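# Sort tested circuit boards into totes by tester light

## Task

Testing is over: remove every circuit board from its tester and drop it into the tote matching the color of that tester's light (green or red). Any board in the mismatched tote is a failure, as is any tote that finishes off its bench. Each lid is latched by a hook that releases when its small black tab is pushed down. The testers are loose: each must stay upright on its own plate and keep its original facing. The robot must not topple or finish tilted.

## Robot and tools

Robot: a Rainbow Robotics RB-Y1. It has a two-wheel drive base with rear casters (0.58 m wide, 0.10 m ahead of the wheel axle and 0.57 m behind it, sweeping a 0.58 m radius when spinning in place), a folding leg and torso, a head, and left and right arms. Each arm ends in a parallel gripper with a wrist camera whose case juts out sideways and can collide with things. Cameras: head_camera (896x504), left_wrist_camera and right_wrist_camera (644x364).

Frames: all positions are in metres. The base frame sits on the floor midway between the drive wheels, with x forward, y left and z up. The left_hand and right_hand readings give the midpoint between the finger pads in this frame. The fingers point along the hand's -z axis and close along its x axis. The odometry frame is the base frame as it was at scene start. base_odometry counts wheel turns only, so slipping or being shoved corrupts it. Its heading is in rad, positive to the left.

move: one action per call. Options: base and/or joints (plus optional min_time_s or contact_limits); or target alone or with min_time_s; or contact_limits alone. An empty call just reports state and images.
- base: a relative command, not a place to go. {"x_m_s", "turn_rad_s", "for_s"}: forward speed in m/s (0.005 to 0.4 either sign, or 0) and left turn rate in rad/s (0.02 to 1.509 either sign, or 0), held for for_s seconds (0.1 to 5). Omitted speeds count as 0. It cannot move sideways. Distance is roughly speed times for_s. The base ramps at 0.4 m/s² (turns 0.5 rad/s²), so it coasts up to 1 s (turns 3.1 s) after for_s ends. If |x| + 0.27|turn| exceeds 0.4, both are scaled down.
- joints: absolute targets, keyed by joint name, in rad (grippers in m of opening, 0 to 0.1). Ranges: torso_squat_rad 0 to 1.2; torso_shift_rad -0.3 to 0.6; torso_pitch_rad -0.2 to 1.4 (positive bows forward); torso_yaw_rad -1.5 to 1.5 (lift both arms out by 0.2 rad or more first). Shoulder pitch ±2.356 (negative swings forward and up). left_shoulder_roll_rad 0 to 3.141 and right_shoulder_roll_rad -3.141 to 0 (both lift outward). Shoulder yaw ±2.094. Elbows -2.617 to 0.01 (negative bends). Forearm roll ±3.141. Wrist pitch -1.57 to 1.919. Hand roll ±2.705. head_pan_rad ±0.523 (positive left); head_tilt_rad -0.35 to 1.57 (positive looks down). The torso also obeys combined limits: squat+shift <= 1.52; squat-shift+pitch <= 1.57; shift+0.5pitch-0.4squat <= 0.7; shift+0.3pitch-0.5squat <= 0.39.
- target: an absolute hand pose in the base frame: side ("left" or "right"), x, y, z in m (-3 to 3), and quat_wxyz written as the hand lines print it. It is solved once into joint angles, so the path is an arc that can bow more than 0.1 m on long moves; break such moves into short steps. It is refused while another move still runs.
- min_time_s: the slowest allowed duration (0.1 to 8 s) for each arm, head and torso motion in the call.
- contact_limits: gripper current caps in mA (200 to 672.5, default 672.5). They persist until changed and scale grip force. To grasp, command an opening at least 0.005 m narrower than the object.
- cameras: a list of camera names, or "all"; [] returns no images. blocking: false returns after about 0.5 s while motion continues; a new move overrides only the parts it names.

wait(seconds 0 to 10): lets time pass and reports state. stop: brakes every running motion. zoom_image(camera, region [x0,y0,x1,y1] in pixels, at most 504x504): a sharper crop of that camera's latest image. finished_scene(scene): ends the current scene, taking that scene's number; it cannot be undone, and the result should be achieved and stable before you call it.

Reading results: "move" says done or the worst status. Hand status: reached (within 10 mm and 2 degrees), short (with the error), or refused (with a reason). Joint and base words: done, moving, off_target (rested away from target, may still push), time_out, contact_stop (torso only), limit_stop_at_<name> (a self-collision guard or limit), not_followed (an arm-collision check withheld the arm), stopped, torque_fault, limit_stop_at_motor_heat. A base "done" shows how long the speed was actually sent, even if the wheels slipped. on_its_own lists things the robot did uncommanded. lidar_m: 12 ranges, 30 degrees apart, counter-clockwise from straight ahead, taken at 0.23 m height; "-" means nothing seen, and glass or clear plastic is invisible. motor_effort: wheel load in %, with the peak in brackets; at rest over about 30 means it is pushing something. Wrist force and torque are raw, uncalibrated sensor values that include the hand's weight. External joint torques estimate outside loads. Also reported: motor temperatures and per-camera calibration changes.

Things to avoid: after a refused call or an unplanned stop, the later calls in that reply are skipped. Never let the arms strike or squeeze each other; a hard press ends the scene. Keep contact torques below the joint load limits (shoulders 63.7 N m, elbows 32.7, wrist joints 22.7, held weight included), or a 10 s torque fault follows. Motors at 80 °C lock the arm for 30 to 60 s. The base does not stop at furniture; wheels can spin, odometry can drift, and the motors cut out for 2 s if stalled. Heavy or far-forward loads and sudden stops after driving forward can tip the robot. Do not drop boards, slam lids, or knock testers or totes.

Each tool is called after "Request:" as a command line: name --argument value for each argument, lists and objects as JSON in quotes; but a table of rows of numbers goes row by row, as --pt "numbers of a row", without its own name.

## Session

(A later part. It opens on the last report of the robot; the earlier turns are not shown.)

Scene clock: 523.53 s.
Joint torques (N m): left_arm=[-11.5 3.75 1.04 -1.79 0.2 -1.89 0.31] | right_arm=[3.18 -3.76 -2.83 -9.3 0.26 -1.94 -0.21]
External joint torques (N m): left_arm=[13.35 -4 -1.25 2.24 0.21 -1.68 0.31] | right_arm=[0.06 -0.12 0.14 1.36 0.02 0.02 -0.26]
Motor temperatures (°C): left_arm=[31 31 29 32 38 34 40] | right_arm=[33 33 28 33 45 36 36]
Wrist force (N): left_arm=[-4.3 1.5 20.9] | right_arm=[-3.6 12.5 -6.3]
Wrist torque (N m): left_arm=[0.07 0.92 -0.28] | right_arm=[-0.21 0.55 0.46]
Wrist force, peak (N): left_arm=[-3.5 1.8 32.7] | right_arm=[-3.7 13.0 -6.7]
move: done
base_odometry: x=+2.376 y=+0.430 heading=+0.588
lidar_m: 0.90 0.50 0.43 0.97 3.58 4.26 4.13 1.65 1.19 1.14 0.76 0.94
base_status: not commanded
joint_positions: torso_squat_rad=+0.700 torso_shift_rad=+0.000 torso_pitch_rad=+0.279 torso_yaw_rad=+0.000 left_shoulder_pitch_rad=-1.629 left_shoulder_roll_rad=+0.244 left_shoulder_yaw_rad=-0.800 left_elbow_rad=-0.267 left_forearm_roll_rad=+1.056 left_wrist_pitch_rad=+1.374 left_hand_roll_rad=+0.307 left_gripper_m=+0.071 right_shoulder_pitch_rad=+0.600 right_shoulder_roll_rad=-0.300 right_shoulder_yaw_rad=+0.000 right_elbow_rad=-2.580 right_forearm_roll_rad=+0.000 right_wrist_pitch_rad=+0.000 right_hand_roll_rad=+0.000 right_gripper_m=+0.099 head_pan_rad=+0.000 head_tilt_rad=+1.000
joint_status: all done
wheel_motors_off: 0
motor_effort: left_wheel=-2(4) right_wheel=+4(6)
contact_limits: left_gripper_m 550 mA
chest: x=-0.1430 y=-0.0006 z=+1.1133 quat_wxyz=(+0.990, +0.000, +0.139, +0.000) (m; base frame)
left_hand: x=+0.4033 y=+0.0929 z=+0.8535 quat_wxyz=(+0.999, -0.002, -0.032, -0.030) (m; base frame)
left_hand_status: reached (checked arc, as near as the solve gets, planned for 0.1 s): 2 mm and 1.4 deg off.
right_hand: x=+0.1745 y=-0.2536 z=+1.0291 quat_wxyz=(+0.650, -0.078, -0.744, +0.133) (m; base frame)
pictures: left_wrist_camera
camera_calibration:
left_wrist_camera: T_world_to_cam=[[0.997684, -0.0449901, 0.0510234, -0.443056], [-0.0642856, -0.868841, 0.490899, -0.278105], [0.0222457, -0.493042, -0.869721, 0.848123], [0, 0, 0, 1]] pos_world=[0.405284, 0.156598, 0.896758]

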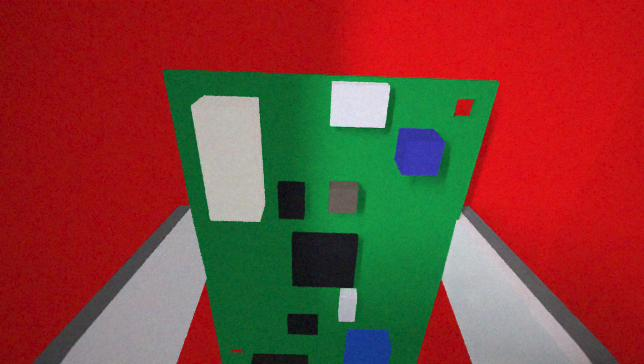

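Contact. Relax and release.

Request:
move --target '{"side":"left","x":0.403,"y":0.093,"z":0.855,"quat_wxyz":[0.9995,0,-0.02,-0.03]}' --cameras '[]'

Request:
move --joints '{"left_gripper_m":0.08}' --cameras '[]'

Request:
move --target '{"side":"left","x":0.403,"y":0.093,"z":0.9,"quat_wxyz":[0.9995,0,-0.01,-0.03]}' --cameras '["left_wrist_camera"]'

Request:
move --target '{"side":"left","x":0.4,"y":0.093,"z":1.04,"quat_wxyz":[0.9995,0,0,-0.03]}' --cameras '["left_wrist_camera"]'

Request:
move --joints '{"torso_squat_rad":0.35,"torso_pitch_rad":0}' --cameras '["left_wrist_camera"]'

Request:
move --base '{"x_m_s":-0.3,"for_s":1.5}' --cameras '["head_camera"]'

Request:
move --joints '{"left_shoulder_pitch_rad":0.6,"left_shoulder_roll_rad":0.3,"left_shoulder_yaw_rad":0,"left_elbow_rad":-2.5,"left_forearm_roll_rad":0,"left_wrist_pitch_rad":0,"left_hand_roll_rad":0,"head_tilt_rad":0.6}' --cameras '["head_camera"]'

Scene clock: 536.13 s.
Joint torques (N m): left_arm=[-21.73 6.31 1.65 -2.74 0.27 -0.5 0.11] | right_arm=[2.85 -3.75 -2.88 -9.31 0.18 -1.96 -0.24]
External joint torques (N m): left_arm=[3.12 -1.45 -0.64 1.29 0.28 -0.3 0.12] | right_arm=[-0.29 -0.11 0.09 1.34 -0.06 0.01 -0.29]
Motor temperatures (°C): left_arm=[31 31 29 32 38 34 40] | right_arm=[33 33 28 33 45 36 36]
Wrist force (N): left_arm=[-2.1 0.1 -5.5] | right_arm=[-3.7 12.4 -6.3]
Wrist torque (N m): left_arm=[-0.06 -0.27 -0.22] | right_arm=[-0.21 0.53 0.47]
Wrist force, peak (N): left_arm=[-3.8 2.0 22.3] | right_arm=[-3.7 12.9 -6.4]
move: done
base_odometry: x=+2.376 y=+0.430 heading=+0.588
lidar_m: 0.90 0.51 0.43 0.98 3.58 4.25 4.13 1.65 1.19 1.14 0.77 0.95
base_status: not commanded
joint_positions: torso_squat_rad=+0.700 torso_shift_rad=+0.000 torso_pitch_rad=+0.280 torso_yaw_rad=+0.000 left_shoulder_pitch_rad=-1.633 left_shoulder_roll_rad=+0.246 left_shoulder_yaw_rad=-0.799 left_elbow_rad=-0.267 left_forearm_roll_rad=+1.058 left_wrist_pitch_rad=+1.382 left_hand_roll_rad=+0.306 left_gripper_m=+0.071 right_shoulder_pitch_rad=+0.600 right_shoulder_roll_rad=-0.300 right_shoulder_yaw_rad=+0.000 right_elbow_rad=-2.580 right_forearm_roll_rad=+0.000 right_wrist_pitch_rad=+0.000 right_hand_roll_rad=+0.000 right_gripper_m=+0.099 head_pan_rad=+0.000 head_tilt_rad=+1.000
joint_status: all done
wheel_motors_off: 0
motor_effort: left_wheel=-3(5) right_wheel=+4(6)
contact_limits: left_gripper_m 550 mA
chest: x=-0.1426 y=-0.0006 z=+1.1133 quat_wxyz=(+0.990, +0.000, +0.139, +0.000) (m; base frame)
left_hand: x=+0.4029 y=+0.0931 z=+0.8550 quat_wxyz=(+0.999, -0.002, -0.029, -0.030) (m; base frame)
left_hand_status: reached (checked arc, as near as the solve gets, planned for 0.1 s): 0 mm and 1.1 deg off.
right_hand: x=+0.1749 y=-0.2536 z=+1.0288 quat_wxyz=(+0.650, -0.078, -0.744, +0.133) (m; base frame)
pictures: none
No camera images: "cameras" was empty.

Scene clock: 536.70 s.
Joint torques (N m): left_arm=[-21.54 6.23 1.68 -2.84 0.27 -0.42 0.09] | right_arm=[2.96 -3.4 -2.63 -9.22 0.18 -2.01 -0.23]
External joint torques (N m): left_arm=[3.32 -1.54 -0.61 1.19 0.28 -0.22 0.09] | right_arm=[-0.18 0.24 0.34 1.43 -0.06 -0.05 -0.29]
Motor temperatures (°C): left_arm=[31 31 29 32 38 34 40] | right_arm=[33 33 28 33 45 36 36]
Wrist force (N): left_arm=[-1.0 0.1 -4.1] | right_arm=[-4.0 12.4 -6.0]
Wrist torque (N m): left_arm=[-0.04 -0.20 -0.22] | right_arm=[-0.23 0.49 0.45]
Wrist force, peak (N): left_arm=[-1.6 0.1 -8.8] | right_arm=[-3.7 12.8 -6.2]
move: done
base_odometry: x=+2.376 y=+0.430 heading=+0.588
lidar_m: 0.91 0.50 0.43 0.98 3.57 4.26 4.13 1.66 1.19 1.14 0.77 0.95
base_status: not commanded
joint_positions: torso_squat_rad=+0.700 torso_shift_rad=+0.000 torso_pitch_rad=+0.280 torso_yaw_rad=+0.000 left_shoulder_pitch_rad=-1.633 left_shoulder_roll_rad=+0.246 left_shoulder_yaw_rad=-0.799 left_elbow_rad=-0.267 left_forearm_roll_rad=+1.058 left_wrist_pitch_rad=+1.382 left_hand_roll_rad=+0.307 left_gripper_m=+0.080 right_shoulder_pitch_rad=+0.600 right_shoulder_roll_rad=-0.300 right_shoulder_yaw_rad=+0.000 right_elbow_rad=-2.580 right_forearm_roll_rad=+0.000 right_wrist_pitch_rad=+0.000 right_hand_roll_rad=+0.000 right_gripper_m=+0.099 head_pan_rad=+0.000 head_tilt_rad=+1.000
joint_status: all done
wheel_motors_off: 0
motor_effort: left_wheel=-4(5) right_wheel=+4(5)
contact_limits: left_gripper_m 550 mA
chest: x=-0.1426 y=-0.0006 z=+1.1133 quat_wxyz=(+0.990, +0.000, +0.139, +0.000) (m; base frame)
left_hand: x=+0.4030 y=+0.0931 z=+0.8550 quat_wxyz=(+0.999, -0.002, -0.029, -0.030) (m; base frame)
right_hand: x=+0.1749 y=-0.2536 z=+1.0288 quat_wxyz=(+0.650, -0.078, -0.744, +0.133) (m; base frame)
pictures: none
No camera images: "cameras" was empty.

Scene clock: 537.77 s.
Joint torques (N m): left_arm=[-22.99 7.87 3.02 -3.14 0.26 -0.28 0.07] | right_arm=[2.53 -3.51 -2.88 -9.26 0.15 -1.93 -0.09]
External joint torques (N m): left_arm=[2.17 -0.37 0.71 0.91 0.25 -0.14 0.07] | right_arm=[-0.62 0.13 0.09 1.39 -0.09 0.04 -0.15]
Motor temperatures (°C): left_arm=[31 31 29 32 38 34 40] | right_arm=[33 33 28 33 45 36 36]
Wrist force (N): left_arm=[-1.9 0.5 -9.5] | right_arm=[-3.6 12.6 -6.3]
Wrist torque (N m): left_arm=[-0.10 -0.45 -0.20] | right_arm=[-0.25 0.53 0.46]
Wrist force, peak (N): left_arm=[-2.5 0.6 -11.0] | right_arm=[-3.5 13.0 -6.3]
move: done
base_odometry: x=+2.376 y=+0.430 heading=+0.588
lidar_m: 0.90 0.51 0.43 0.98 3.58 4.25 4.14 1.65 1.20 1.14 0.76 0.94
base_status: not commanded
joint_positions: torso_squat_rad=+0.700 torso_shift_rad=+0.000 torso_pitch_rad=+0.280 torso_yaw_rad=+0.000 left_shoulder_pitch_rad=-1.714 left_shoulder_roll_rad=+0.272 left_shoulder_yaw_rad=-0.783 left_elbow_rad=-0.267 left_forearm_roll_rad=+1.078 left_wrist_pitch_rad=+1.497 left_hand_roll_rad=+0.302 left_gripper_m=+0.080 right_shoulder_pitch_rad=+0.600 right_shoulder_roll_rad=-0.300 right_shoulder_yaw_rad=+0.000 right_elbow_rad=-2.580 right_forearm_roll_rad=+0.000 right_wrist_pitch_rad=+0.000 right_hand_roll_rad=+0.000 right_gripper_m=+0.099 head_pan_rad=+0.000 head_tilt_rad=+1.000
joint_status: all done
wheel_motors_off: 0
motor_effort: left_wheel=-3(5) right_wheel=+2(5)
contact_limits: left_gripper_m 550 mA
chest: x=-0.1426 y=-0.0006 z=+1.1133 quat_wxyz=(+0.990, +0.000, +0.139, +0.000) (m; base frame)
left_hand: x=+0.4028 y=+0.0930 z=+0.9001 quat_wxyz=(+0.999, -0.001, -0.013, -0.030) (m; base frame)
left_hand_status: reached (checked arc, planned for 0.3 s): 0 mm and 0.4 deg off.
right_hand: x=+0.1749 y=-0.2536 z=+1.0288 quat_wxyz=(+0.650, -0.078, -0.744, +0.133) (m; base frame)
pictures: left_wrist_camera
camera_calibration:
left_wrist_camera: T_world_to_cam=[[0.998894, -0.0447889, 0.0142919, -0.412407], [-0.0460516, -0.870951, 0.489207, -0.306507], [-0.00946352, -0.489324, -0.872051, 0.903289], [0, 0, 0, 1]] pos_world=[0.406384, 0.156577, 0.943553]

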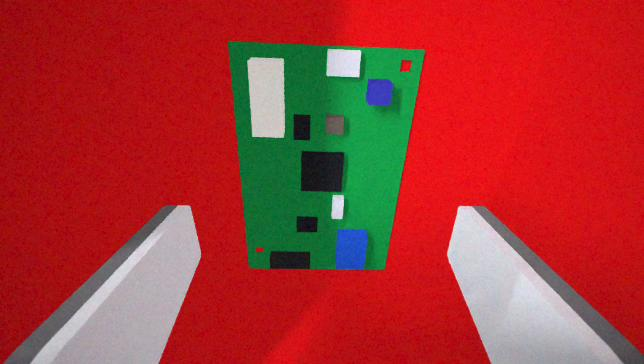

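Scene clock: 538.73 s.
Joint torques (N m): left_arm=[-22.51 8.32 3.34 -3.22 0.3 -0.27 0.19] | right_arm=[3.04 -3.67 -2.8 -9.37 0.19 -2.05 -0.34]
External joint torques (N m): left_arm=[2.59 -0.68 1.03 0.81 0.29 -0.13 0.19] | right_arm=[-0.11 -0.04 0.17 1.29 -0.04 -0.09 -0.4]
Motor temperatures (°C): left_arm=[31 31 29 32 38 34 40] | right_arm=[33 33 28 33 45 36 36]
Wrist force (N): left_arm=[-1.6 0.3 -9.6] | right_arm=[-4.1 12.3 -6.1]
Wrist torque (N m): left_arm=[-0.08 -0.40 -0.20] | right_arm=[-0.21 0.47 0.47]
Wrist force, peak (N): left_arm=[-2.2 -0.1 -11.1] | right_arm=[-3.8 12.8 -6.2]
move: done
base_odometry: x=+2.376 y=+0.430 heading=+0.588
lidar_m: 0.90 0.50 0.43 0.98 3.58 4.25 4.14 1.65 1.19 1.14 0.76 0.95
base_status: not commanded
joint_positions: torso_squat_rad=+0.700 torso_shift_rad=+0.000 torso_pitch_rad=+0.280 torso_yaw_rad=+0.000 left_shoulder_pitch_rad=-1.961 left_shoulder_roll_rad=+0.357 left_shoulder_yaw_rad=-0.747 left_elbow_rad=-0.267 left_forearm_roll_rad=+1.116 left_wrist_pitch_rad=+1.759 left_hand_roll_rad=+0.303 left_gripper_m=+0.080 right_shoulder_pitch_rad=+0.600 right_shoulder_roll_rad=-0.300 right_shoulder_yaw_rad=+0.000 right_elbow_rad=-2.580 right_forearm_roll_rad=+0.000 right_wrist_pitch_rad=+0.000 right_hand_roll_rad=+0.000 right_gripper_m=+0.099 head_pan_rad=+0.000 head_tilt_rad=+1.000
joint_status: all done
wheel_motors_off: 0
motor_effort: left_wheel=-3(5) right_wheel=+4(5)
contact_limits: left_gripper_m 550 mA
chest: x=-0.1425 y=-0.0006 z=+1.1133 quat_wxyz=(+0.990, +0.000, +0.139, +0.000) (m; base frame)
left_hand: x=+0.3996 y=+0.0931 z=+1.0401 quat_wxyz=(+0.999, -0.002, -0.012, -0.030) (m; base frame)
left_hand_status: reached (checked arc, as near as the solve gets, planned for 0.6 s): 0 mm and 1.4 deg off.
right_hand: x=+0.1749 y=-0.2536 z=+1.0288 quat_wxyz=(+0.650, -0.078, -0.744, +0.133) (m; base frame)
pictures: left_wrist_camera
camera_calibration:
left_wrist_camera: T_world_to_cam=[[0.998935, -0.0447308, 0.0113308, -0.408107], [-0.0445095, -0.869288, 0.492297, -0.379056], [-0.0121711, -0.492277, -0.870353, 1.02498], [0, 0, 0, 1]] pos_world=[0.403276, 0.156809, 1.08332]

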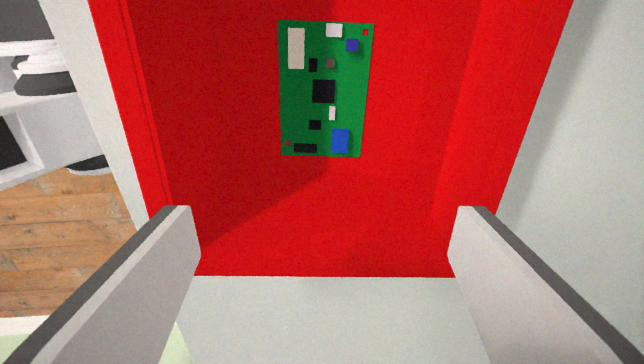

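Scene clock: 540.67 s.
Joint torques (N m): left_arm=[-21.36 9.26 2.84 -2.64 0.17 -0.63 0.15] | right_arm=[-0.95 -3.87 -2.77 -8.83 0.15 -1.76 -0.2]
External joint torques (N m): left_arm=[1.81 -0.68 0.7 0.82 0.35 0.02 0.16] | right_arm=[-0.17 -0.1 0.14 1.33 -0.06 0.03 -0.24]
Motor temperatures (°C): left_arm=[31 31 29 32 38 34 40] | right_arm=[33 33 28 33 45 36 36]
Wrist force (N): left_arm=[-3.3 0.6 -9.4] | right_arm=[-3.3 12.5 -4.4]
Wrist torque (N m): left_arm=[-0.13 -0.49 -0.20] | right_arm=[-0.23 0.54 0.46]
Wrist force, peak (N): left_arm=[-2.4 0.3 -10.1] | right_arm=[-4.0 13.0 -6.1]
move: done
base_odometry: x=+2.376 y=+0.430 heading=+0.588
lidar_m: 0.90 0.51 0.43 0.98 3.57 4.26 4.14 1.65 1.19 1.14 0.77 0.94
base_status: not commanded
joint_positions: torso_squat_rad=+0.350 torso_shift_rad=+0.000 torso_pitch_rad=+0.000 torso_yaw_rad=+0.000 left_shoulder_pitch_rad=-1.961 left_shoulder_roll_rad=+0.357 left_shoulder_yaw_rad=-0.747 left_elbow_rad=-0.267 left_forearm_roll_rad=+1.116 left_wrist_pitch_rad=+1.759 left_hand_roll_rad=+0.303 left_gripper_m=+0.080 right_shoulder_pitch_rad=+0.600 right_shoulder_roll_rad=-0.300 right_shoulder_yaw_rad=+0.000 right_elbow_rad=-2.580 right_forearm_roll_rad=+0.000 right_wrist_pitch_rad=+0.000 right_hand_roll_rad=+0.000 right_gripper_m=+0.099 head_pan_rad=+0.000 head_tilt_rad=+1.000
joint_status: all done
wheel_motors_off: 0
motor_effort: left_wheel=-3(6) right_wheel=+3(5)
contact_limits: left_gripper_m 550 mA
chest: x=-0.2281 y=-0.0007 z=+1.2475 quat_wxyz=(+1.000, +0.000, +0.000, +0.000) (m; base frame)
left_hand: x=+0.3132 y=+0.0929 z=+1.3269 quat_wxyz=(+0.988, +0.002, -0.151, -0.030) (m; base frame)
right_hand: x=+0.1003 y=-0.2537 z=+1.2540 quat_wxyz=(+0.540, -0.096, -0.827, +0.121) (m; base frame)
pictures: left_wrist_camera
camera_calibration:
left_wrist_camera: T_world_to_cam=[[0.956923, -0.0448602, 0.286855, -0.677486], [-0.178894, -0.869271, 0.460831, -0.440403], [0.228682, -0.492296, -0.839851, 1.15757], [0, 0, 0, 1]] pos_world=[0.304802, 0.156643, 1.36947]

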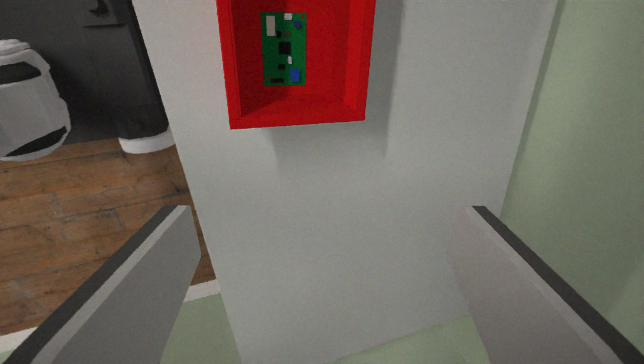

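Scene clock: 543.40 s.
Joint torques (N m): left_arm=[-21.18 9.1 3.03 -2.71 0.13 -0.65 0.19] | right_arm=[-1.13 -3.74 -2.44 -8.59 0.19 -1.82 -0.22]
External joint torques (N m): left_arm=[1.99 -0.84 0.88 0.75 0.32 -0.01 0.2] | right_arm=[-0.34 0.04 0.46 1.57 -0.02 -0.03 -0.27]
Motor temperatures (°C): left_arm=[31 31 29 32 37 34 40] | right_arm=[33 33 28 33 45 36 36]
Wrist force (N): left_arm=[-3.7 0.2 -9.5] | right_arm=[-3.2 12.3 -4.4]
Wrist torque (N m): left_arm=[-0.08 -0.54 -0.21] | right_arm=[-0.22 0.56 0.47]
Wrist force, peak (N): left_arm=[-3.2 0.2 -9.9] | right_arm=[-3.7 12.7 -5.1]
move: done
base_odometry: x=+2.001 y=+0.181 heading=+0.588
lidar_m: 1.35 0.80 0.99 2.56 3.60 3.82 3.68 1.65 1.20 1.15 1.00 1.04
base_status: done (sent for 1.5 of 1.5 s)
joint_positions: torso_squat_rad=+0.350 torso_shift_rad=+0.000 torso_pitch_rad=+0.000 torso_yaw_rad=+0.000 left_shoulder_pitch_rad=-1.961 left_shoulder_roll_rad=+0.357 left_shoulder_yaw_rad=-0.747 left_elbow_rad=-0.267 left_forearm_roll_rad=+1.116 left_wrist_pitch_rad=+1.759 left_hand_roll_rad=+0.303 left_gripper_m=+0.080 right_shoulder_pitch_rad=+0.600 right_shoulder_roll_rad=-0.300 right_shoulder_yaw_rad=+0.000 right_elbow_rad=-2.580 right_forearm_roll_rad=+0.000 right_wrist_pitch_rad=+0.000 right_hand_roll_rad=+0.000 right_gripper_m=+0.099 head_pan_rad=+0.000 head_tilt_rad=+1.000
joint_status: not commanded
wheel_motors_off: 0
motor_effort: left_wheel=+3(23) right_wheel=+1(21)
contact_limits: left_gripper_m 550 mA
chest: x=-0.2281 y=-0.0007 z=+1.2475 quat_wxyz=(+1.000, +0.000, +0.000, +0.000) (m; base frame)
left_hand: x=+0.3132 y=+0.0929 z=+1.3269 quat_wxyz=(+0.988, +0.002, -0.151, -0.030) (m; base frame)
right_hand: x=+0.1003 y=-0.2537 z=+1.2540 quat_wxyz=(+0.540, -0.096, -0.827, +0.121) (m; base frame)
pictures: head_camera
camera_calibration:
head_camera: T_world_to_cam=[[0.0330382, -0.99875, 0.0374992, -0.0499982], [-0.818694, -0.0485649, -0.572173, 0.718424], [0.573279, -0.0117968, -0.819275, 1.24303], [0, 0, 0, 1]] pos_world=[-0.12278, -0.000381765, 1.43132]

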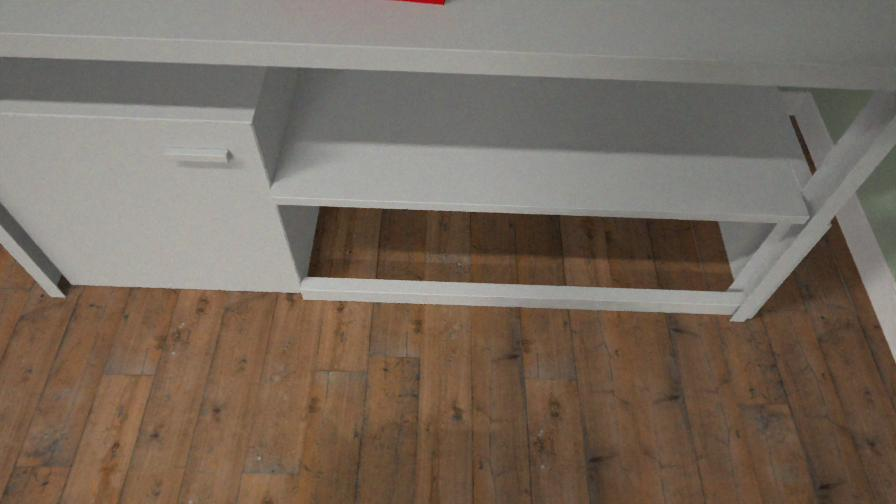

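Scene clock: 546.67 s.
Joint torques (N m): left_arm=[-1.65 2.03 2.99 -8.48 0.44 -1.35 -0.06] | right_arm=[-1.07 -3.55 -2.57 -8.77 0.12 -1.77 -0.2]
External joint torques (N m): left_arm=[-0.21 -1.2 0.2 1.46 0.39 0.39 -0.02] | right_arm=[-0.28 0.22 0.33 1.39 -0.1 0.02 -0.25]
Motor temperatures (°C): left_arm=[31 31 29 32 37 34 40] | right_arm=[33 33 28 33 45 35 36]
Wrist force (N): left_arm=[-7.4 -1.3 -1.3] | right_arm=[-3.1 12.7 -4.7]
Wrist torque (N m): left_arm=[0.03 -0.75 -0.19] | right_arm=[-0.26 0.57 0.46]
Wrist force, peak (N): left_arm=[-4.1 0.6 -9.7] | right_arm=[-3.4 12.9 -4.7]
move: done
base_odometry: x=+2.001 y=+0.181 heading=+0.588
lidar_m: 1.35 0.79 0.99 2.56 3.60 3.82 3.68 1.66 1.20 1.15 1.00 1.05
base_status: not commanded
joint_positions: torso_squat_rad=+0.350 torso_shift_rad=+0.000 torso_pitch_rad=+0.000 torso_yaw_rad=+0.000 left_shoulder_pitch_rad=+0.600 left_shoulder_roll_rad=+0.300 left_shoulder_yaw_rad=+0.000 left_elbow_rad=-2.500 left_forearm_roll_rad=+0.000 left_wrist_pitch_rad=+0.000 left_hand_roll_rad=+0.000 left_gripper_m=+0.080 right_shoulder_pitch_rad=+0.600 right_shoulder_roll_rad=-0.300 right_shoulder_yaw_rad=+0.000 right_elbow_rad=-2.580 right_forearm_roll_rad=+0.000 right_wrist_pitch_rad=+0.000 right_hand_roll_rad=+0.000 right_gripper_m=+0.099 head_pan_rad=+0.000 head_tilt_rad=+0.600
joint_status: all done
wheel_motors_off: 0
motor_effort: left_wheel=+2(5) right_wheel=+0(3)
contact_limits: left_gripper_m 550 mA
chest: x=-0.2280 y=-0.0007 z=+1.2475 quat_wxyz=(+1.000, +0.000, +0.000, +0.000) (m; base frame)
left_hand: x=+0.1121 y=+0.2638 z=+1.2191 quat_wxyz=(+0.573, +0.101, -0.805, -0.118) (m; base frame)
right_hand: x=+0.1004 y=-0.2537 z=+1.2540 quat_wxyz=(+0.540, -0.095, -0.827, +0.121) (m; base frame)
pictures: head_camera
camera_calibration:
head_camera: T_world_to_cam=[[0.0155075, -0.998759, 0.0473198, -0.0678395], [-0.531349, -0.0483217, -0.845774, 1.17372], [0.847011, -0.0120275, -0.531439, 0.882729], [0, 0, 0, 1]] pos_world=[-0.122974, -0.000422142, 1.46503]

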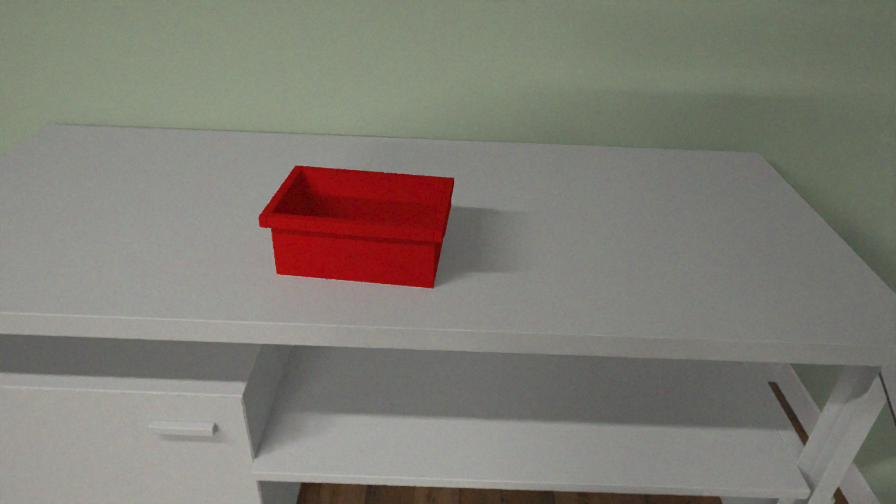

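Request:
move --base '{"turn_rad_s":0.8,"for_s":3.033}' --cameras '["head_camera"]'

Request:
move --base '{"x_m_s":0.4,"for_s":4.5}' --cameras '["head_camera"]'

Request:
move --base '{"x_m_s":0.4,"for_s":3.7}' --cameras '["head_camera"]'

Request:
move --base '{"turn_rad_s":0.5,"for_s":1.48}' --cameras '["head_camera"]'

Scene clock: 558.53 s.
Joint torques (N m): left_arm=[-1.59 1.98 2.89 -8.45 0.48 -1.37 -0.07] | right_arm=[-0.83 -4.05 -2.52 -8.76 0.12 -1.78 -0.12]
External joint torques (N m): left_arm=[-0.14 -1.24 0.1 1.49 0.43 0.37 -0.02] | right_arm=[-0.04 -0.27 0.38 1.4 -0.1 0.01 -0.17]
Motor temperatures (°C): left_arm=[30 31 29 33 37 34 40] | right_arm=[33 33 28 33 45 35 36]
Wrist force (N): left_arm=[-7.4 -1.5 -1.2] | right_arm=[-3.5 12.6 -4.2]
Wrist torque (N m): left_arm=[0.07 -0.77 -0.19] | right_arm=[-0.25 0.53 0.46]
Wrist force, peak (N): left_arm=[-7.8 -1.5 -1.5] | right_arm=[-3.3 12.8 -5.1]
move: done
base_odometry: x=+2.001 y=+0.181 heading=+3.014
lidar_m: 4.10 3.76 2.14 1.29 1.14 1.14 1.00 1.36 0.81 0.86 1.49 3.48
base_status: done (sent for 3.03 of 3.03 s)
joint_positions: torso_squat_rad=+0.350 torso_shift_rad=+0.000 torso_pitch_rad=+0.000 torso_yaw_rad=+0.000 left_shoulder_pitch_rad=+0.600 left_shoulder_roll_rad=+0.300 left_shoulder_yaw_rad=+0.000 left_elbow_rad=-2.500 left_forearm_roll_rad=+0.000 left_wrist_pitch_rad=+0.000 left_hand_roll_rad=+0.000 left_gripper_m=+0.080 right_shoulder_pitch_rad=+0.600 right_shoulder_roll_rad=-0.300 right_shoulder_yaw_rad=+0.000 right_elbow_rad=-2.580 right_forearm_roll_rad=+0.000 right_wrist_pitch_rad=+0.000 right_hand_roll_rad=+0.000 right_gripper_m=+0.099 head_pan_rad=+0.000 head_tilt_rad=+0.600
joint_status: not commanded
wheel_motors_off: 0
motor_effort: left_wheel=+1(27) right_wheel=+4(27)
contact_limits: left_gripper_m 550 mA
chest: x=-0.2281 y=-0.0008 z=+1.2475 quat_wxyz=(+1.000, +0.000, +0.000, +0.000) (m; base frame)
left_hand: x=+0.1121 y=+0.2638 z=+1.2192 quat_wxyz=(+0.573, +0.101, -0.805, -0.118) (m; base frame)
right_hand: x=+0.1003 y=-0.2537 z=+1.2540 quat_wxyz=(+0.540, -0.095, -0.827, +0.121) (m; base frame)
pictures: head_camera
camera_calibration:
head_camera: T_world_to_cam=[[0.0154918, -0.998761, 0.0473004, -0.0678331], [-0.531311, -0.0482974, -0.845799, 1.17374], [0.847035, -0.0120283, -0.531401, 0.882724], [0, 0, 0, 1]] pos_world=[-0.123028, -0.0004429, 1.46503]

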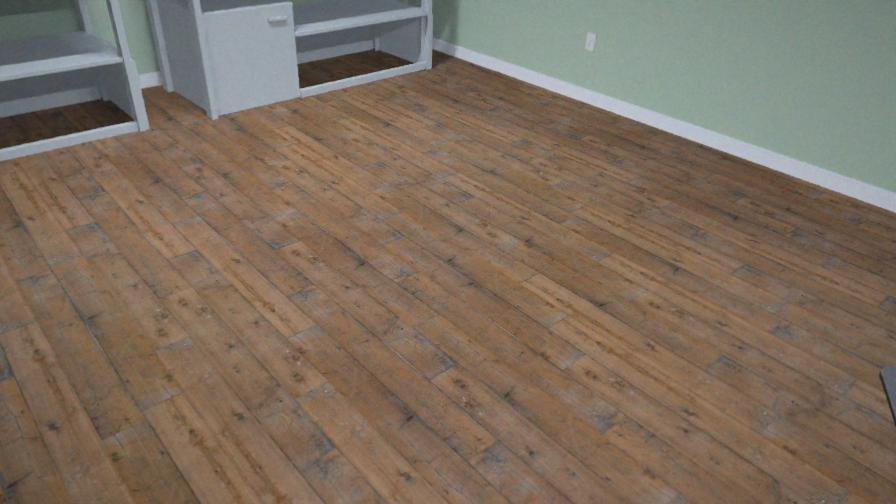

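Scene clock: 564.50 s.
Joint torques (N m): left_arm=[-1.65 1.91 2.78 -8.56 0.49 -1.46 -0.07] | right_arm=[-1.12 -3.59 -2.63 -8.83 0.18 -1.86 -0.22]
External joint torques (N m): left_arm=[-0.21 -1.31 -0.01 1.38 0.44 0.28 -0.03] | right_arm=[-0.34 0.19 0.28 1.33 -0.03 -0.07 -0.27]
Motor temperatures (°C): left_arm=[30 31 29 33 37 34 40] | right_arm=[33 33 28 33 45 35 36]
Wrist force (N): left_arm=[-7.7 -1.5 -1.3] | right_arm=[-3.3 12.6 -4.7]
Wrist torque (N m): left_arm=[0.07 -0.77 -0.19] | right_arm=[-0.24 0.56 0.45]
Wrist force, peak (N): left_arm=[-7.8 -1.7 -1.7] | right_arm=[-3.4 13.0 -4.6]
move: done
base_odometry: x=+0.216 y=+0.409 heading=+3.014
lidar_m: 2.71 2.25 2.32 2.67 2.36 2.37 2.80 2.03 2.02 2.39 2.27 2.27
base_status: done (sent for 4.5 of 4.5 s)
joint_positions: torso_squat_rad=+0.350 torso_shift_rad=+0.000 torso_pitch_rad=+0.000 torso_yaw_rad=+0.000 left_shoulder_pitch_rad=+0.600 left_shoulder_roll_rad=+0.300 left_shoulder_yaw_rad=+0.000 left_elbow_rad=-2.500 left_forearm_roll_rad=+0.000 left_wrist_pitch_rad=+0.000 left_hand_roll_rad=+0.000 left_gripper_m=+0.080 right_shoulder_pitch_rad=+0.600 right_shoulder_roll_rad=-0.300 right_shoulder_yaw_rad=+0.000 right_elbow_rad=-2.580 right_forearm_roll_rad=+0.000 right_wrist_pitch_rad=+0.000 right_hand_roll_rad=+0.000 right_gripper_m=+0.099 head_pan_rad=+0.000 head_tilt_rad=+0.600
joint_status: not commanded
wheel_motors_off: 0
motor_effort: left_wheel=+2(32) right_wheel=-3(30)
contact_limits: left_gripper_m 550 mA
chest: x=-0.2280 y=-0.0008 z=+1.2475 quat_wxyz=(+1.000, +0.000, +0.000, +0.000) (m; base frame)
left_hand: x=+0.1122 y=+0.2638 z=+1.2191 quat_wxyz=(+0.573, +0.101, -0.805, -0.118) (m; base frame)
right_hand: x=+0.1004 y=-0.2537 z=+1.2540 quat_wxyz=(+0.540, -0.095, -0.827, +0.121) (m; base frame)
pictures: head_camera
camera_calibration:
head_camera: T_world_to_cam=[[0.015499, -0.998761, 0.047298, -0.0678301], [-0.531437, -0.0482975, -0.84572, 1.17366], [0.846956, -0.0120281, -0.531527, 0.882785], [0, 0, 0, 1]] pos_world=[-0.122902, -0.000442902, 1.46502]

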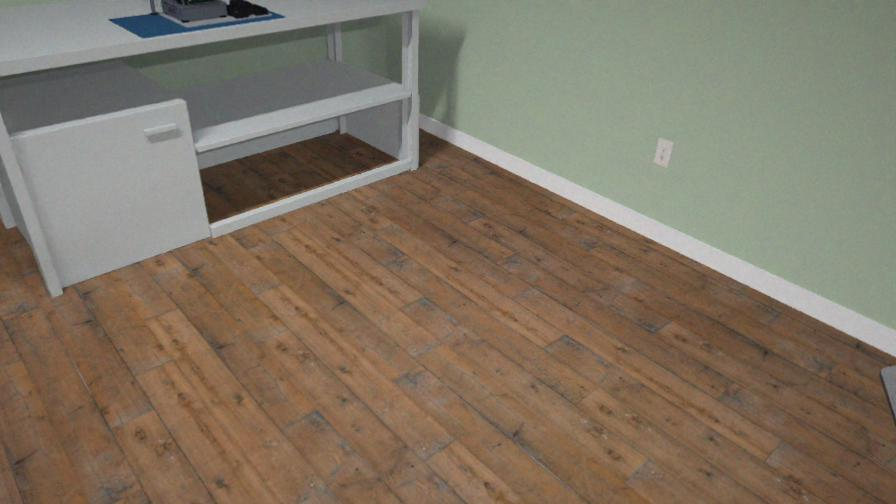

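Scene clock: 569.77 s.
Joint torques (N m): left_arm=[-1.33 2.03 3.07 -8.53 0.56 -1.4 -0.18] | right_arm=[-1.12 -3.98 -2.7 -8.66 0.13 -1.79 -0.26]
External joint torques (N m): left_arm=[0.11 -1.19 0.28 1.41 0.51 0.35 -0.14] | right_arm=[-0.34 -0.2 0.2 1.5 -0.09 0.01 -0.31]
Motor temperatures (°C): left_arm=[30 31 29 33 37 34 40] | right_arm=[33 33 28 33 45 35 36]
Wrist force (N): left_arm=[-7.5 -1.4 -1.5] | right_arm=[-3.3 12.8 -4.7]
Wrist torque (N m): left_arm=[0.07 -0.79 -0.19] | right_arm=[-0.28 0.54 0.47]
Wrist force, peak (N): left_arm=[-7.7 -1.8 -1.9] | right_arm=[-3.6 12.8 -4.9]
move: done
base_odometry: x=-1.252 y=+0.596 heading=+3.015
lidar_m: 1.48 1.86 1.23 1.42 2.74 3.37 3.55 3.22 2.34 1.44 1.26 1.27
base_status: done (sent for 3.7 of 3.7 s)
joint_positions: torso_squat_rad=+0.350 torso_shift_rad=+0.000 torso_pitch_rad=+0.000 torso_yaw_rad=+0.000 left_shoulder_pitch_rad=+0.600 left_shoulder_roll_rad=+0.300 left_shoulder_yaw_rad=+0.000 left_elbow_rad=-2.500 left_forearm_roll_rad=+0.000 left_wrist_pitch_rad=+0.000 left_hand_roll_rad=+0.000 left_gripper_m=+0.080 right_shoulder_pitch_rad=+0.600 right_shoulder_roll_rad=-0.300 right_shoulder_yaw_rad=+0.000 right_elbow_rad=-2.580 right_forearm_roll_rad=+0.000 right_wrist_pitch_rad=+0.000 right_hand_roll_rad=+0.000 right_gripper_m=+0.099 head_pan_rad=+0.000 head_tilt_rad=+0.600
joint_status: not commanded
wheel_motors_off: 0
motor_effort: left_wheel=+3(30) right_wheel=-5(18)
contact_limits: left_gripper_m 550 mA
chest: x=-0.2280 y=-0.0008 z=+1.2475 quat_wxyz=(+1.000, +0.000, +0.000, +0.000) (m; base frame)
left_hand: x=+0.1122 y=+0.2638 z=+1.2191 quat_wxyz=(+0.573, +0.101, -0.805, -0.118) (m; base frame)
right_hand: x=+0.1004 y=-0.2537 z=+1.2540 quat_wxyz=(+0.540, -0.095, -0.827, +0.121) (m; base frame)
pictures: head_camera
camera_calibration:
head_camera: T_world_to_cam=[[0.0154979, -0.998761, 0.0472984, -0.0678305], [-0.531419, -0.0482975, -0.845731, 1.17367], [0.846967, -0.0120282, -0.531509, 0.882781], [0, 0, 0, 1]] pos_world=[-0.122925, -0.000442864, 1.46502]

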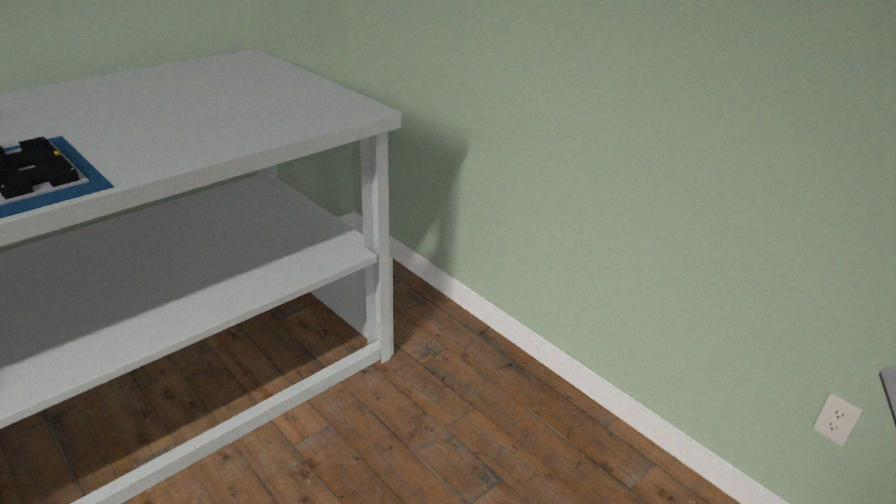

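Scene clock: 572.53 s.
Joint torques (N m): left_arm=[-1.48 2.03 3.02 -8.46 0.41 -1.44 -0.15] | right_arm=[-0.88 -3.88 -2.88 -8.87 0.21 -1.74 -0.17]
External joint torques (N m): left_arm=[-0.04 -1.19 0.23 1.48 0.36 0.3 -0.1] | right_arm=[-0.09 -0.1 0.03 1.3 0 0.05 -0.22]
Motor temperatures (°C): left_arm=[30 31 29 33 37 34 40] | right_arm=[33 33 28 33 45 35 36]
Wrist force (N): left_arm=[-7.4 -1.5 -1.4] | right_arm=[-3.2 12.6 -4.4]
Wrist torque (N m): left_arm=[0.07 -0.75 -0.17] | right_arm=[-0.25 0.58 0.46]
Wrist force, peak (N): left_arm=[-7.7 -1.8 -1.6] | right_arm=[-3.6 12.8 -4.8]
move: done
base_odometry: x=-1.252 y=+0.596 heading=-2.535
lidar_m: 1.23 1.24 1.74 3.36 3.47 3.22 3.11 1.84 1.33 1.27 1.31 1.47
base_status: done (sent for 1.47 of 1.47 s)
joint_positions: torso_squat_rad=+0.350 torso_shift_rad=+0.000 torso_pitch_rad=+0.000 torso_yaw_rad=+0.000 left_shoulder_pitch_rad=+0.600 left_shoulder_roll_rad=+0.300 left_shoulder_yaw_rad=+0.000 left_elbow_rad=-2.500 left_forearm_roll_rad=+0.000 left_wrist_pitch_rad=+0.000 left_hand_roll_rad=+0.000 left_gripper_m=+0.080 right_shoulder_pitch_rad=+0.600 right_shoulder_roll_rad=-0.300 right_shoulder_yaw_rad=+0.000 right_elbow_rad=-2.580 right_forearm_roll_rad=+0.000 right_wrist_pitch_rad=+0.000 right_hand_roll_rad=+0.000 right_gripper_m=+0.099 head_pan_rad=+0.000 head_tilt_rad=+0.600
joint_status: not commanded
wheel_motors_off: 0
motor_effort: left_wheel=+2(29) right_wheel=+2(29)
contact_limits: left_gripper_m 550 mA
chest: x=-0.2280 y=-0.0008 z=+1.2475 quat_wxyz=(+1.000, +0.000, +0.000, +0.000) (m; base frame)
left_hand: x=+0.1122 y=+0.2637 z=+1.2191 quat_wxyz=(+0.573, +0.101, -0.805, -0.118) (m; base frame)
right_hand: x=+0.1004 y=-0.2537 z=+1.2540 quat_wxyz=(+0.540, -0.095, -0.827, +0.121) (m; base frame)
pictures: head_camera
camera_calibration:
head_camera: T_world_to_cam=[[0.0154918, -0.998761, 0.0472826, -0.0678249], [-0.53142, -0.0482808, -0.845731, 1.17367], [0.846967, -0.0120251, -0.53151, 0.882781], [0, 0, 0, 1]] pos_world=[-0.122924, -0.000459755, 1.46502]

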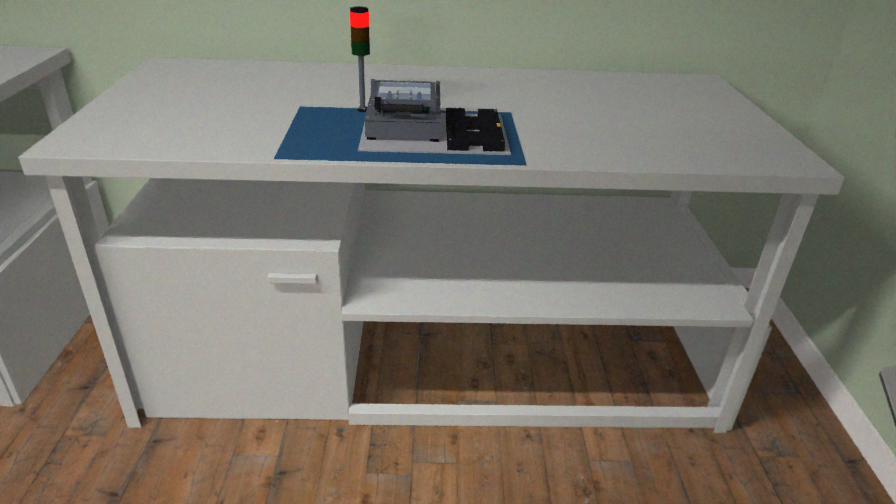

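Request:
move --base '{"x_m_s":0.3,"for_s":2.8}' --joints '{"head_tilt_rad":0.9}' --cameras '[]'

Request:
move --base '{"turn_rad_s":0.03,"for_s":1.0}' --cameras '["head_camera"]'

Scene clock: 590.83 s.
Joint torques (N m): left_arm=[-1.44 1.89 2.79 -8.57 0.47 -1.41 -0.05] | right_arm=[-0.8 -3.75 -2.74 -8.77 0.09 -1.8 -0.22]
External joint torques (N m): left_arm=[0 -1.33 0.01 1.37 0.42 0.33 -0.01] | right_arm=[-0.02 0.03 0.16 1.39 -0.12 -0.01 -0.27]
Motor temperatures (°C): left_arm=[30 31 29 33 37 34 40] | right_arm=[33 33 28 33 45 35 36]
Wrist force (N): left_arm=[-7.3 -1.3 -1.2] | right_arm=[-3.2 12.3 -4.7]
Wrist torque (N m): left_arm=[0.04 -0.76 -0.19] | right_arm=[-0.22 0.54 0.47]
Wrist force, peak (N): left_arm=[-7.8 -1.7 -1.7] | right_arm=[-3.4 12.9 -4.9]
move: done
base_odometry: x=-1.942 y=+0.117 heading=-2.535
lidar_m: 1.03 0.45 0.51 2.42 3.49 4.13 3.95 1.83 1.32 1.26 0.91 1.09
base_status: done (sent for 2.8 of 2.8 s)
joint_positions: torso_squat_rad=+0.350 torso_shift_rad=+0.000 torso_pitch_rad=+0.000 torso_yaw_rad=+0.000 left_shoulder_pitch_rad=+0.600 left_shoulder_roll_rad=+0.300 left_shoulder_yaw_rad=+0.000 left_elbow_rad=-2.500 left_forearm_roll_rad=+0.000 left_wrist_pitch_rad=+0.000 left_hand_roll_rad=+0.000 left_gripper_m=+0.080 right_shoulder_pitch_rad=+0.600 right_shoulder_roll_rad=-0.300 right_shoulder_yaw_rad=+0.000 right_elbow_rad=-2.580 right_forearm_roll_rad=+0.000 right_wrist_pitch_rad=+0.000 right_hand_roll_rad=+0.000 right_gripper_m=+0.099 head_pan_rad=+0.000 head_tilt_rad=+0.900
joint_status: all done
wheel_motors_off: 0
motor_effort: left_wheel=+3(30) right_wheel=-6(29)
contact_limits: left_gripper_m 550 mA
chest: x=-0.2280 y=-0.0008 z=+1.2475 quat_wxyz=(+1.000, +0.000, +0.000, +0.000) (m; base frame)
left_hand: x=+0.1122 y=+0.2637 z=+1.2191 quat_wxyz=(+0.573, +0.101, -0.805, -0.118) (m; base frame)
right_hand: x=+0.1004 y=-0.2537 z=+1.2540 quat_wxyz=(+0.540, -0.095, -0.827, +0.121) (m; base frame)
pictures: none
No camera images: "cameras" was empty.

Scene clock: 592.50 s.
Joint torques (N m): left_arm=[-1.45 1.82 2.96 -8.57 0.42 -1.32 -0.09] | right_arm=[-1.28 -3.59 -2.95 -8.73 0.1 -1.82 -0.21]
External joint torques (N m): left_arm=[-0.01 -1.4 0.17 1.37 0.37 0.42 -0.04] | right_arm=[-0.49 0.18 -0.04 1.43 -0.12 -0.03 -0.25]
Motor temperatures (°C): left_arm=[30 31 29 33 37 34 40] | right_arm=[33 33 28 33 45 35 36]
Wrist force (N): left_arm=[-7.3 -1.5 -1.2] | right_arm=[-3.4 12.7 -4.5]
Wrist torque (N m): left_arm=[0.07 -0.74 -0.17] | right_arm=[-0.26 0.54 0.45]
Wrist force, peak (N): left_arm=[-7.7 -1.5 -1.5] | right_arm=[-3.2 13.0 -4.8]
move: done
base_odometry: x=-1.942 y=+0.117 heading=-2.506
lidar_m: 1.00 0.45 0.53 2.43 3.51 4.15 3.95 1.77 1.31 1.27 0.91 1.07
base_status: done (sent for 1 of 1 s)
joint_positions: torso_squat_rad=+0.350 torso_shift_rad=+0.000 torso_pitch_rad=+0.000 torso_yaw_rad=+0.000 left_shoulder_pitch_rad=+0.600 left_shoulder_roll_rad=+0.300 left_shoulder_yaw_rad=+0.000 left_elbow_rad=-2.500 left_forearm_roll_rad=+0.000 left_wrist_pitch_rad=+0.000 left_hand_roll_rad=+0.000 left_gripper_m=+0.080 right_shoulder_pitch_rad=+0.600 right_shoulder_roll_rad=-0.300 right_shoulder_yaw_rad=+0.000 right_elbow_rad=-2.580 right_forearm_roll_rad=+0.000 right_wrist_pitch_rad=+0.000 right_hand_roll_rad=+0.000 right_gripper_m=+0.099 head_pan_rad=+0.000 head_tilt_rad=+0.900
joint_status: not commanded
wheel_motors_off: 0
motor_effort: left_wheel=-6(22) right_wheel=+3(23)
contact_limits: left_gripper_m 550 mA
chest: x=-0.2280 y=-0.0007 z=+1.2475 quat_wxyz=(+1.000, +0.000, +0.000, +0.000) (m; base frame)
left_hand: x=+0.1122 y=+0.2638 z=+1.2191 quat_wxyz=(+0.573, +0.101, -0.805, -0.118) (m; base frame)
right_hand: x=+0.1004 y=-0.2537 z=+1.2540 quat_wxyz=(+0.540, -0.095, -0.827, +0.121) (m; base frame)
pictures: head_camera
camera_calibration:
head_camera: T_world_to_cam=[[0.0290549, -0.998753, 0.0405869, -0.0553045], [-0.757581, -0.0484914, -0.650937, 0.845117], [0.652094, -0.011835, -0.758046, 1.17056], [0, 0, 0, 1]] pos_world=[-0.121466, -0.000401075, 1.4397]

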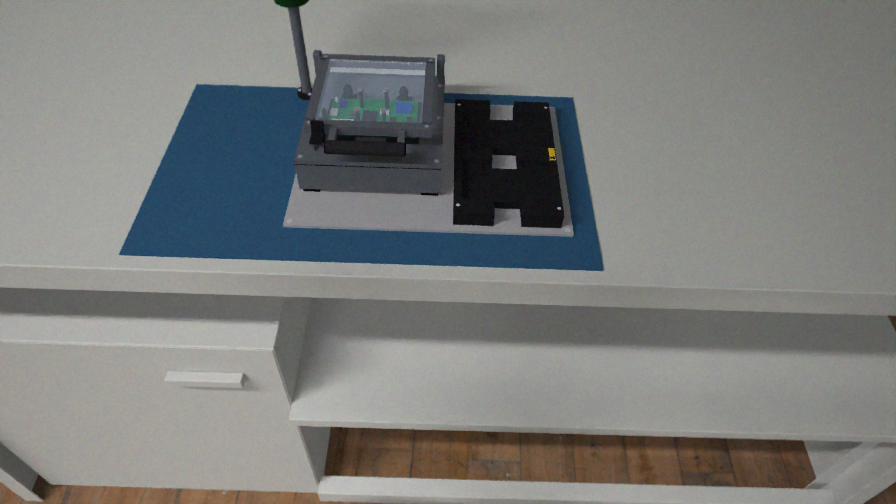

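Request:
move --base '{"x_m_s":0.1,"for_s":1.82}' --joints '{"left_shoulder_pitch_rad":0.2,"left_shoulder_roll_rad":0.4,"left_elbow_rad":-2.3,"left_gripper_m":0,"head_tilt_rad":1.0}' --cameras '["head_camera"]'

Request:
move --target '{"side":"left","x":0.22,"y":0.145,"z":1.1,"quat_wxyz":[0.97,0,-0.242,0]}' --cameras '["left_wrist_camera"]'

Request:
move --target '{"side":"left","x":0.25,"y":0.15,"z":1.02,"quat_wxyz":[0.97,0,-0.242,0]}' --cameras '["left_wrist_camera"]'

Scene clock: 601.33 s.
Joint torques (N m): left_arm=[-6.62 5.44 4.46 -7.47 0.44 -1.42 -0.03] | right_arm=[-1.22 -3.7 -2.66 -8.62 0.13 -1.82 -0.16]
External joint torques (N m): left_arm=[0.61 0.71 0.42 1.55 0.38 0.1 0.01] | right_arm=[-0.44 0.08 0.25 1.54 -0.08 -0.03 -0.21]
Motor temperatures (°C): left_arm=[29 31 29 33 37 34 40] | right_arm=[33 33 28 33 45 35 36]
Wrist force (N): left_arm=[-6.8 -2.0 -0.5] | right_arm=[-3.1 12.6 -4.5]
Wrist torque (N m): left_arm=[0.11 -0.76 -0.22] | right_arm=[-0.24 0.57 0.45]
Wrist force, peak (N): left_arm=[-8.4 -1.8 -0.6] | right_arm=[-3.5 13.0 -4.9]
move: done
base_odometry: x=-2.090 y=+0.009 heading=-2.505
lidar_m: 0.84 0.35 0.31 0.73 3.51 4.32 4.13 1.78 1.32 0.86 0.86 0.88
base_status: done (sent for 1.83 of 1.83 s)
joint_positions: torso_squat_rad=+0.350 torso_shift_rad=+0.000 torso_pitch_rad=+0.000 torso_yaw_rad=+0.000 left_shoulder_pitch_rad=+0.200 left_shoulder_roll_rad=+0.400 left_shoulder_yaw_rad=+0.000 left_elbow_rad=-2.300 left_forearm_roll_rad=+0.000 left_wrist_pitch_rad=+0.000 left_hand_roll_rad=+0.000 left_gripper_m=+0.000 right_shoulder_pitch_rad=+0.600 right_shoulder_roll_rad=-0.300 right_shoulder_yaw_rad=+0.000 right_elbow_rad=-2.580 right_forearm_roll_rad=+0.000 right_wrist_pitch_rad=+0.000 right_hand_roll_rad=+0.000 right_gripper_m=+0.099 head_pan_rad=+0.000 head_tilt_rad=+1.000
joint_status: all done
wheel_motors_off: 0
motor_effort: left_wheel=+3(39) right_wheel=-4(25)
contact_limits: left_gripper_m 550 mA
chest: x=-0.2279 y=-0.0007 z=+1.2475 quat_wxyz=(+1.000, +0.000, +0.000, +0.000) (m; base frame)
left_hand: x=+0.1833 y=+0.2377 z=+1.2731 quat_wxyz=(+0.488, +0.094, -0.850, -0.175) (m; base frame)
right_hand: x=+0.1005 y=-0.2537 z=+1.2539 quat_wxyz=(+0.540, -0.096, -0.827, +0.121) (m; base frame)
pictures: head_camera
camera_calibration:
head_camera: T_world_to_cam=[[0.0330304, -0.998751, 0.0374901, -0.049997], [-0.818835, -0.0485504, -0.571972, 0.718275], [0.573078, -0.0118057, -0.819416, 1.24307], [0, 0, 0, 1]] pos_world=[-0.122578, -0.000386651, 1.4313]

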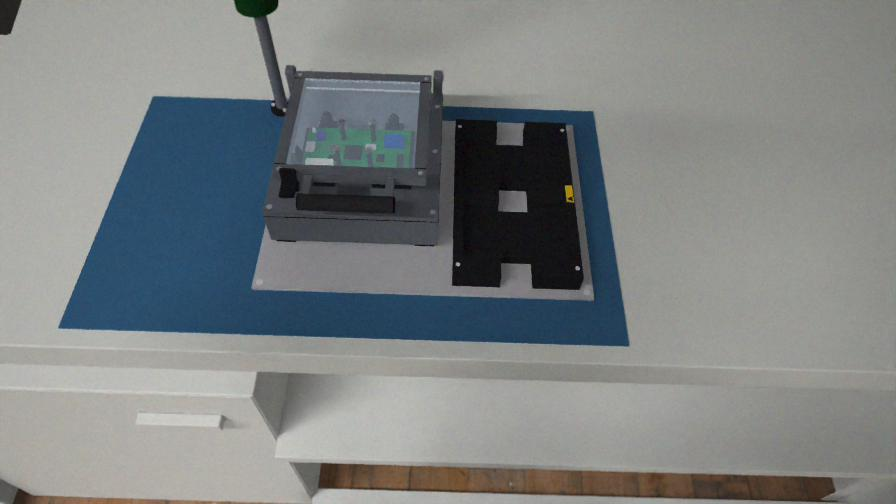

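Scene clock: 603.43 s.
Joint torques (N m): left_arm=[-14.23 0.2 0.14 -5.61 -0.08 -1.38 0.25] | right_arm=[-1.21 -3.73 -2.6 -8.7 0.21 -1.76 -0.18]
External joint torques (N m): left_arm=[1.1 -0.06 -0.46 1.58 0.09 -0.16 0.28] | right_arm=[-0.43 0.04 0.31 1.47 0 0.03 -0.23]
Motor temperatures (°C): left_arm=[29 31 29 33 37 34 40] | right_arm=[33 33 28 33 45 35 36]
Wrist force (N): left_arm=[-5.1 0.3 -8.2] | right_arm=[-3.2 12.4 -4.3]
Wrist torque (N m): left_arm=[-0.06 -0.57 -0.16] | right_arm=[-0.21 0.55 0.45]
Wrist force, peak (N): left_arm=[-5.8 -1.0 -8.5] | right_arm=[-3.2 13.2 -4.7]
move: short
base_odometry: x=-2.090 y=+0.009 heading=-2.505
lidar_m: 0.84 0.35 0.31 0.73 3.51 4.31 4.13 1.77 1.31 0.87 0.87 0.88
base_status: not commanded
joint_positions: torso_squat_rad=+0.350 torso_shift_rad=+0.000 torso_pitch_rad=+0.000 torso_yaw_rad=+0.000 left_shoulder_pitch_rad=-0.490 left_shoulder_roll_rad=+0.000 left_shoulder_yaw_rad=-0.067 left_elbow_rad=-2.081 left_forearm_roll_rad=-0.049 left_wrist_pitch_rad=+1.919 left_hand_roll_rad=+0.205 left_gripper_m=+0.000 right_shoulder_pitch_rad=+0.600 right_shoulder_roll_rad=-0.300 right_shoulder_yaw_rad=+0.000 right_elbow_rad=-2.580 right_forearm_roll_rad=+0.000 right_wrist_pitch_rad=+0.000 right_hand_roll_rad=+0.000 right_gripper_m=+0.099 head_pan_rad=+0.000 head_tilt_rad=+1.000
joint_status: all done
wheel_motors_off: 0
motor_effort: left_wheel=+3(5) right_wheel=-4(6)
contact_limits: left_gripper_m 550 mA
chest: x=-0.2280 y=-0.0007 z=+1.2475 quat_wxyz=(+1.000, +0.000, +0.000, +0.000) (m; base frame)
left_hand: x=+0.2203 y=+0.1450 z=+1.0996 quat_wxyz=(+0.951, -0.013, -0.308, -0.003) (m; base frame)
left_hand_status: short (checked arc, as near as the solve gets, planned for 1.6 s): 0 mm and 8.0 deg off. The place is met; only the turn is off.
right_hand: x=+0.1004 y=-0.2537 z=+1.2540 quat_wxyz=(+0.540, -0.096, -0.827, +0.121) (m; base frame)
pictures: left_wrist_camera
camera_calibration:
left_wrist_camera: T_world_to_cam=[[0.817603, 0.0169613, 0.575533, -0.816795], [-0.283162, -0.858493, 0.427561, -0.249034], [0.501343, -0.512544, -0.697104, 0.799475], [0, 0, 0, 1]] pos_world=[0.196486, 0.209826, 1.13389]

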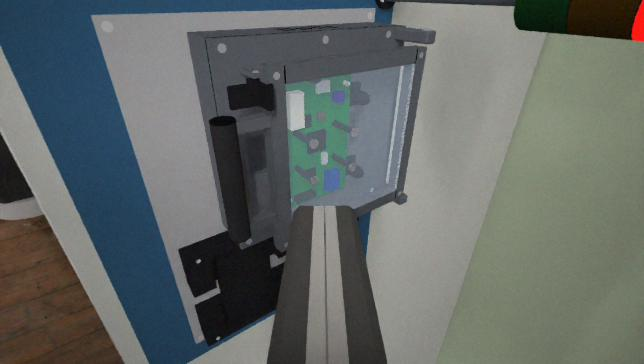

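Scene clock: 604.47 s.
Joint torques (N m): left_arm=[-16.83 1.08 1.34 -7.72 0.03 -0.95 0.26] | right_arm=[-1.07 -3.46 -2.62 -8.82 0.11 -1.71 -0.17]
External joint torques (N m): left_arm=[0.11 0.4 0.71 0.98 0.21 0.04 0.28] | right_arm=[-0.29 0.31 0.29 1.35 -0.11 0.08 -0.22]
Motor temperatures (°C): left_arm=[30 31 29 33 37 34 40] | right_arm=[33 33 28 33 45 35 36]
Wrist force (N): left_arm=[-4.6 0.5 -8.8] | right_arm=[-3.1 12.7 -4.4]
Wrist torque (N m): left_arm=[-0.10 -0.55 -0.17] | right_arm=[-0.26 0.57 0.48]
Wrist force, peak (N): left_arm=[-5.1 0.6 -9.7] | right_arm=[-3.3 13.0 -4.7]
move: done
base_odometry: x=-2.090 y=+0.009 heading=-2.505
lidar_m: 0.84 0.36 0.31 0.72 3.51 4.31 4.13 1.77 1.32 0.86 0.87 0.88
base_status: not commanded
joint_positions: torso_squat_rad=+0.350 torso_shift_rad=+0.000 torso_pitch_rad=+0.000 torso_yaw_rad=+0.000 left_shoulder_pitch_rad=-0.502 left_shoulder_roll_rad=+0.007 left_shoulder_yaw_rad=-0.047 left_elbow_rad=-1.744 left_forearm_roll_rad=-0.035 left_wrist_pitch_rad=+1.733 left_hand_roll_rad=+0.207 left_gripper_m=+0.000 right_shoulder_pitch_rad=+0.600 right_shoulder_roll_rad=-0.300 right_shoulder_yaw_rad=+0.000 right_elbow_rad=-2.580 right_forearm_roll_rad=+0.000 right_wrist_pitch_rad=+0.000 right_hand_roll_rad=+0.000 right_gripper_m=+0.099 head_pan_rad=+0.000 head_tilt_rad=+1.000
joint_status: all done
wheel_motors_off: 0
motor_effort: left_wheel=+5(6) right_wheel=-5(7)
contact_limits: left_gripper_m 550 mA
chest: x=-0.2280 y=-0.0007 z=+1.2475 quat_wxyz=(+1.000, +0.000, +0.000, +0.000) (m; base frame)
left_hand: x=+0.2497 y=+0.1500 z=+1.0201 quat_wxyz=(+0.970, +0.000, -0.242, +0.000) (m; base frame)
left_hand_status: reached (checked arc, planned for 0.7 s): 0 mm and 0.0 deg off.
right_hand: x=+0.1004 y=-0.2537 z=+1.2540 quat_wxyz=(+0.540, -0.096, -0.827, +0.121) (m; base frame)
pictures: left_wrist_camera
camera_calibration:
left_wrist_camera: T_world_to_cam=[[0.888418, 0.0152675, 0.458781, -0.693469], [-0.212424, -0.872317, 0.440384, -0.231087], [0.406926, -0.488701, -0.771739, 0.827943], [0, 0, 0, 1]] pos_world=[0.230091, 0.213623, 1.05887]

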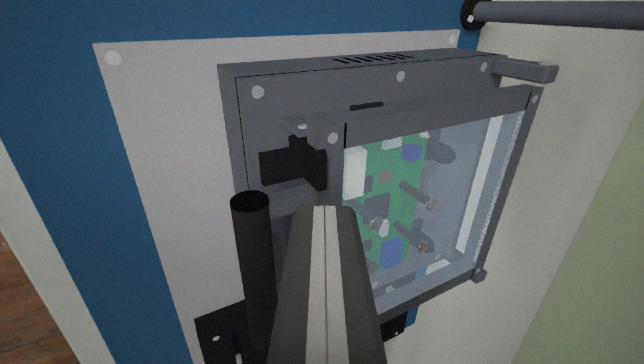

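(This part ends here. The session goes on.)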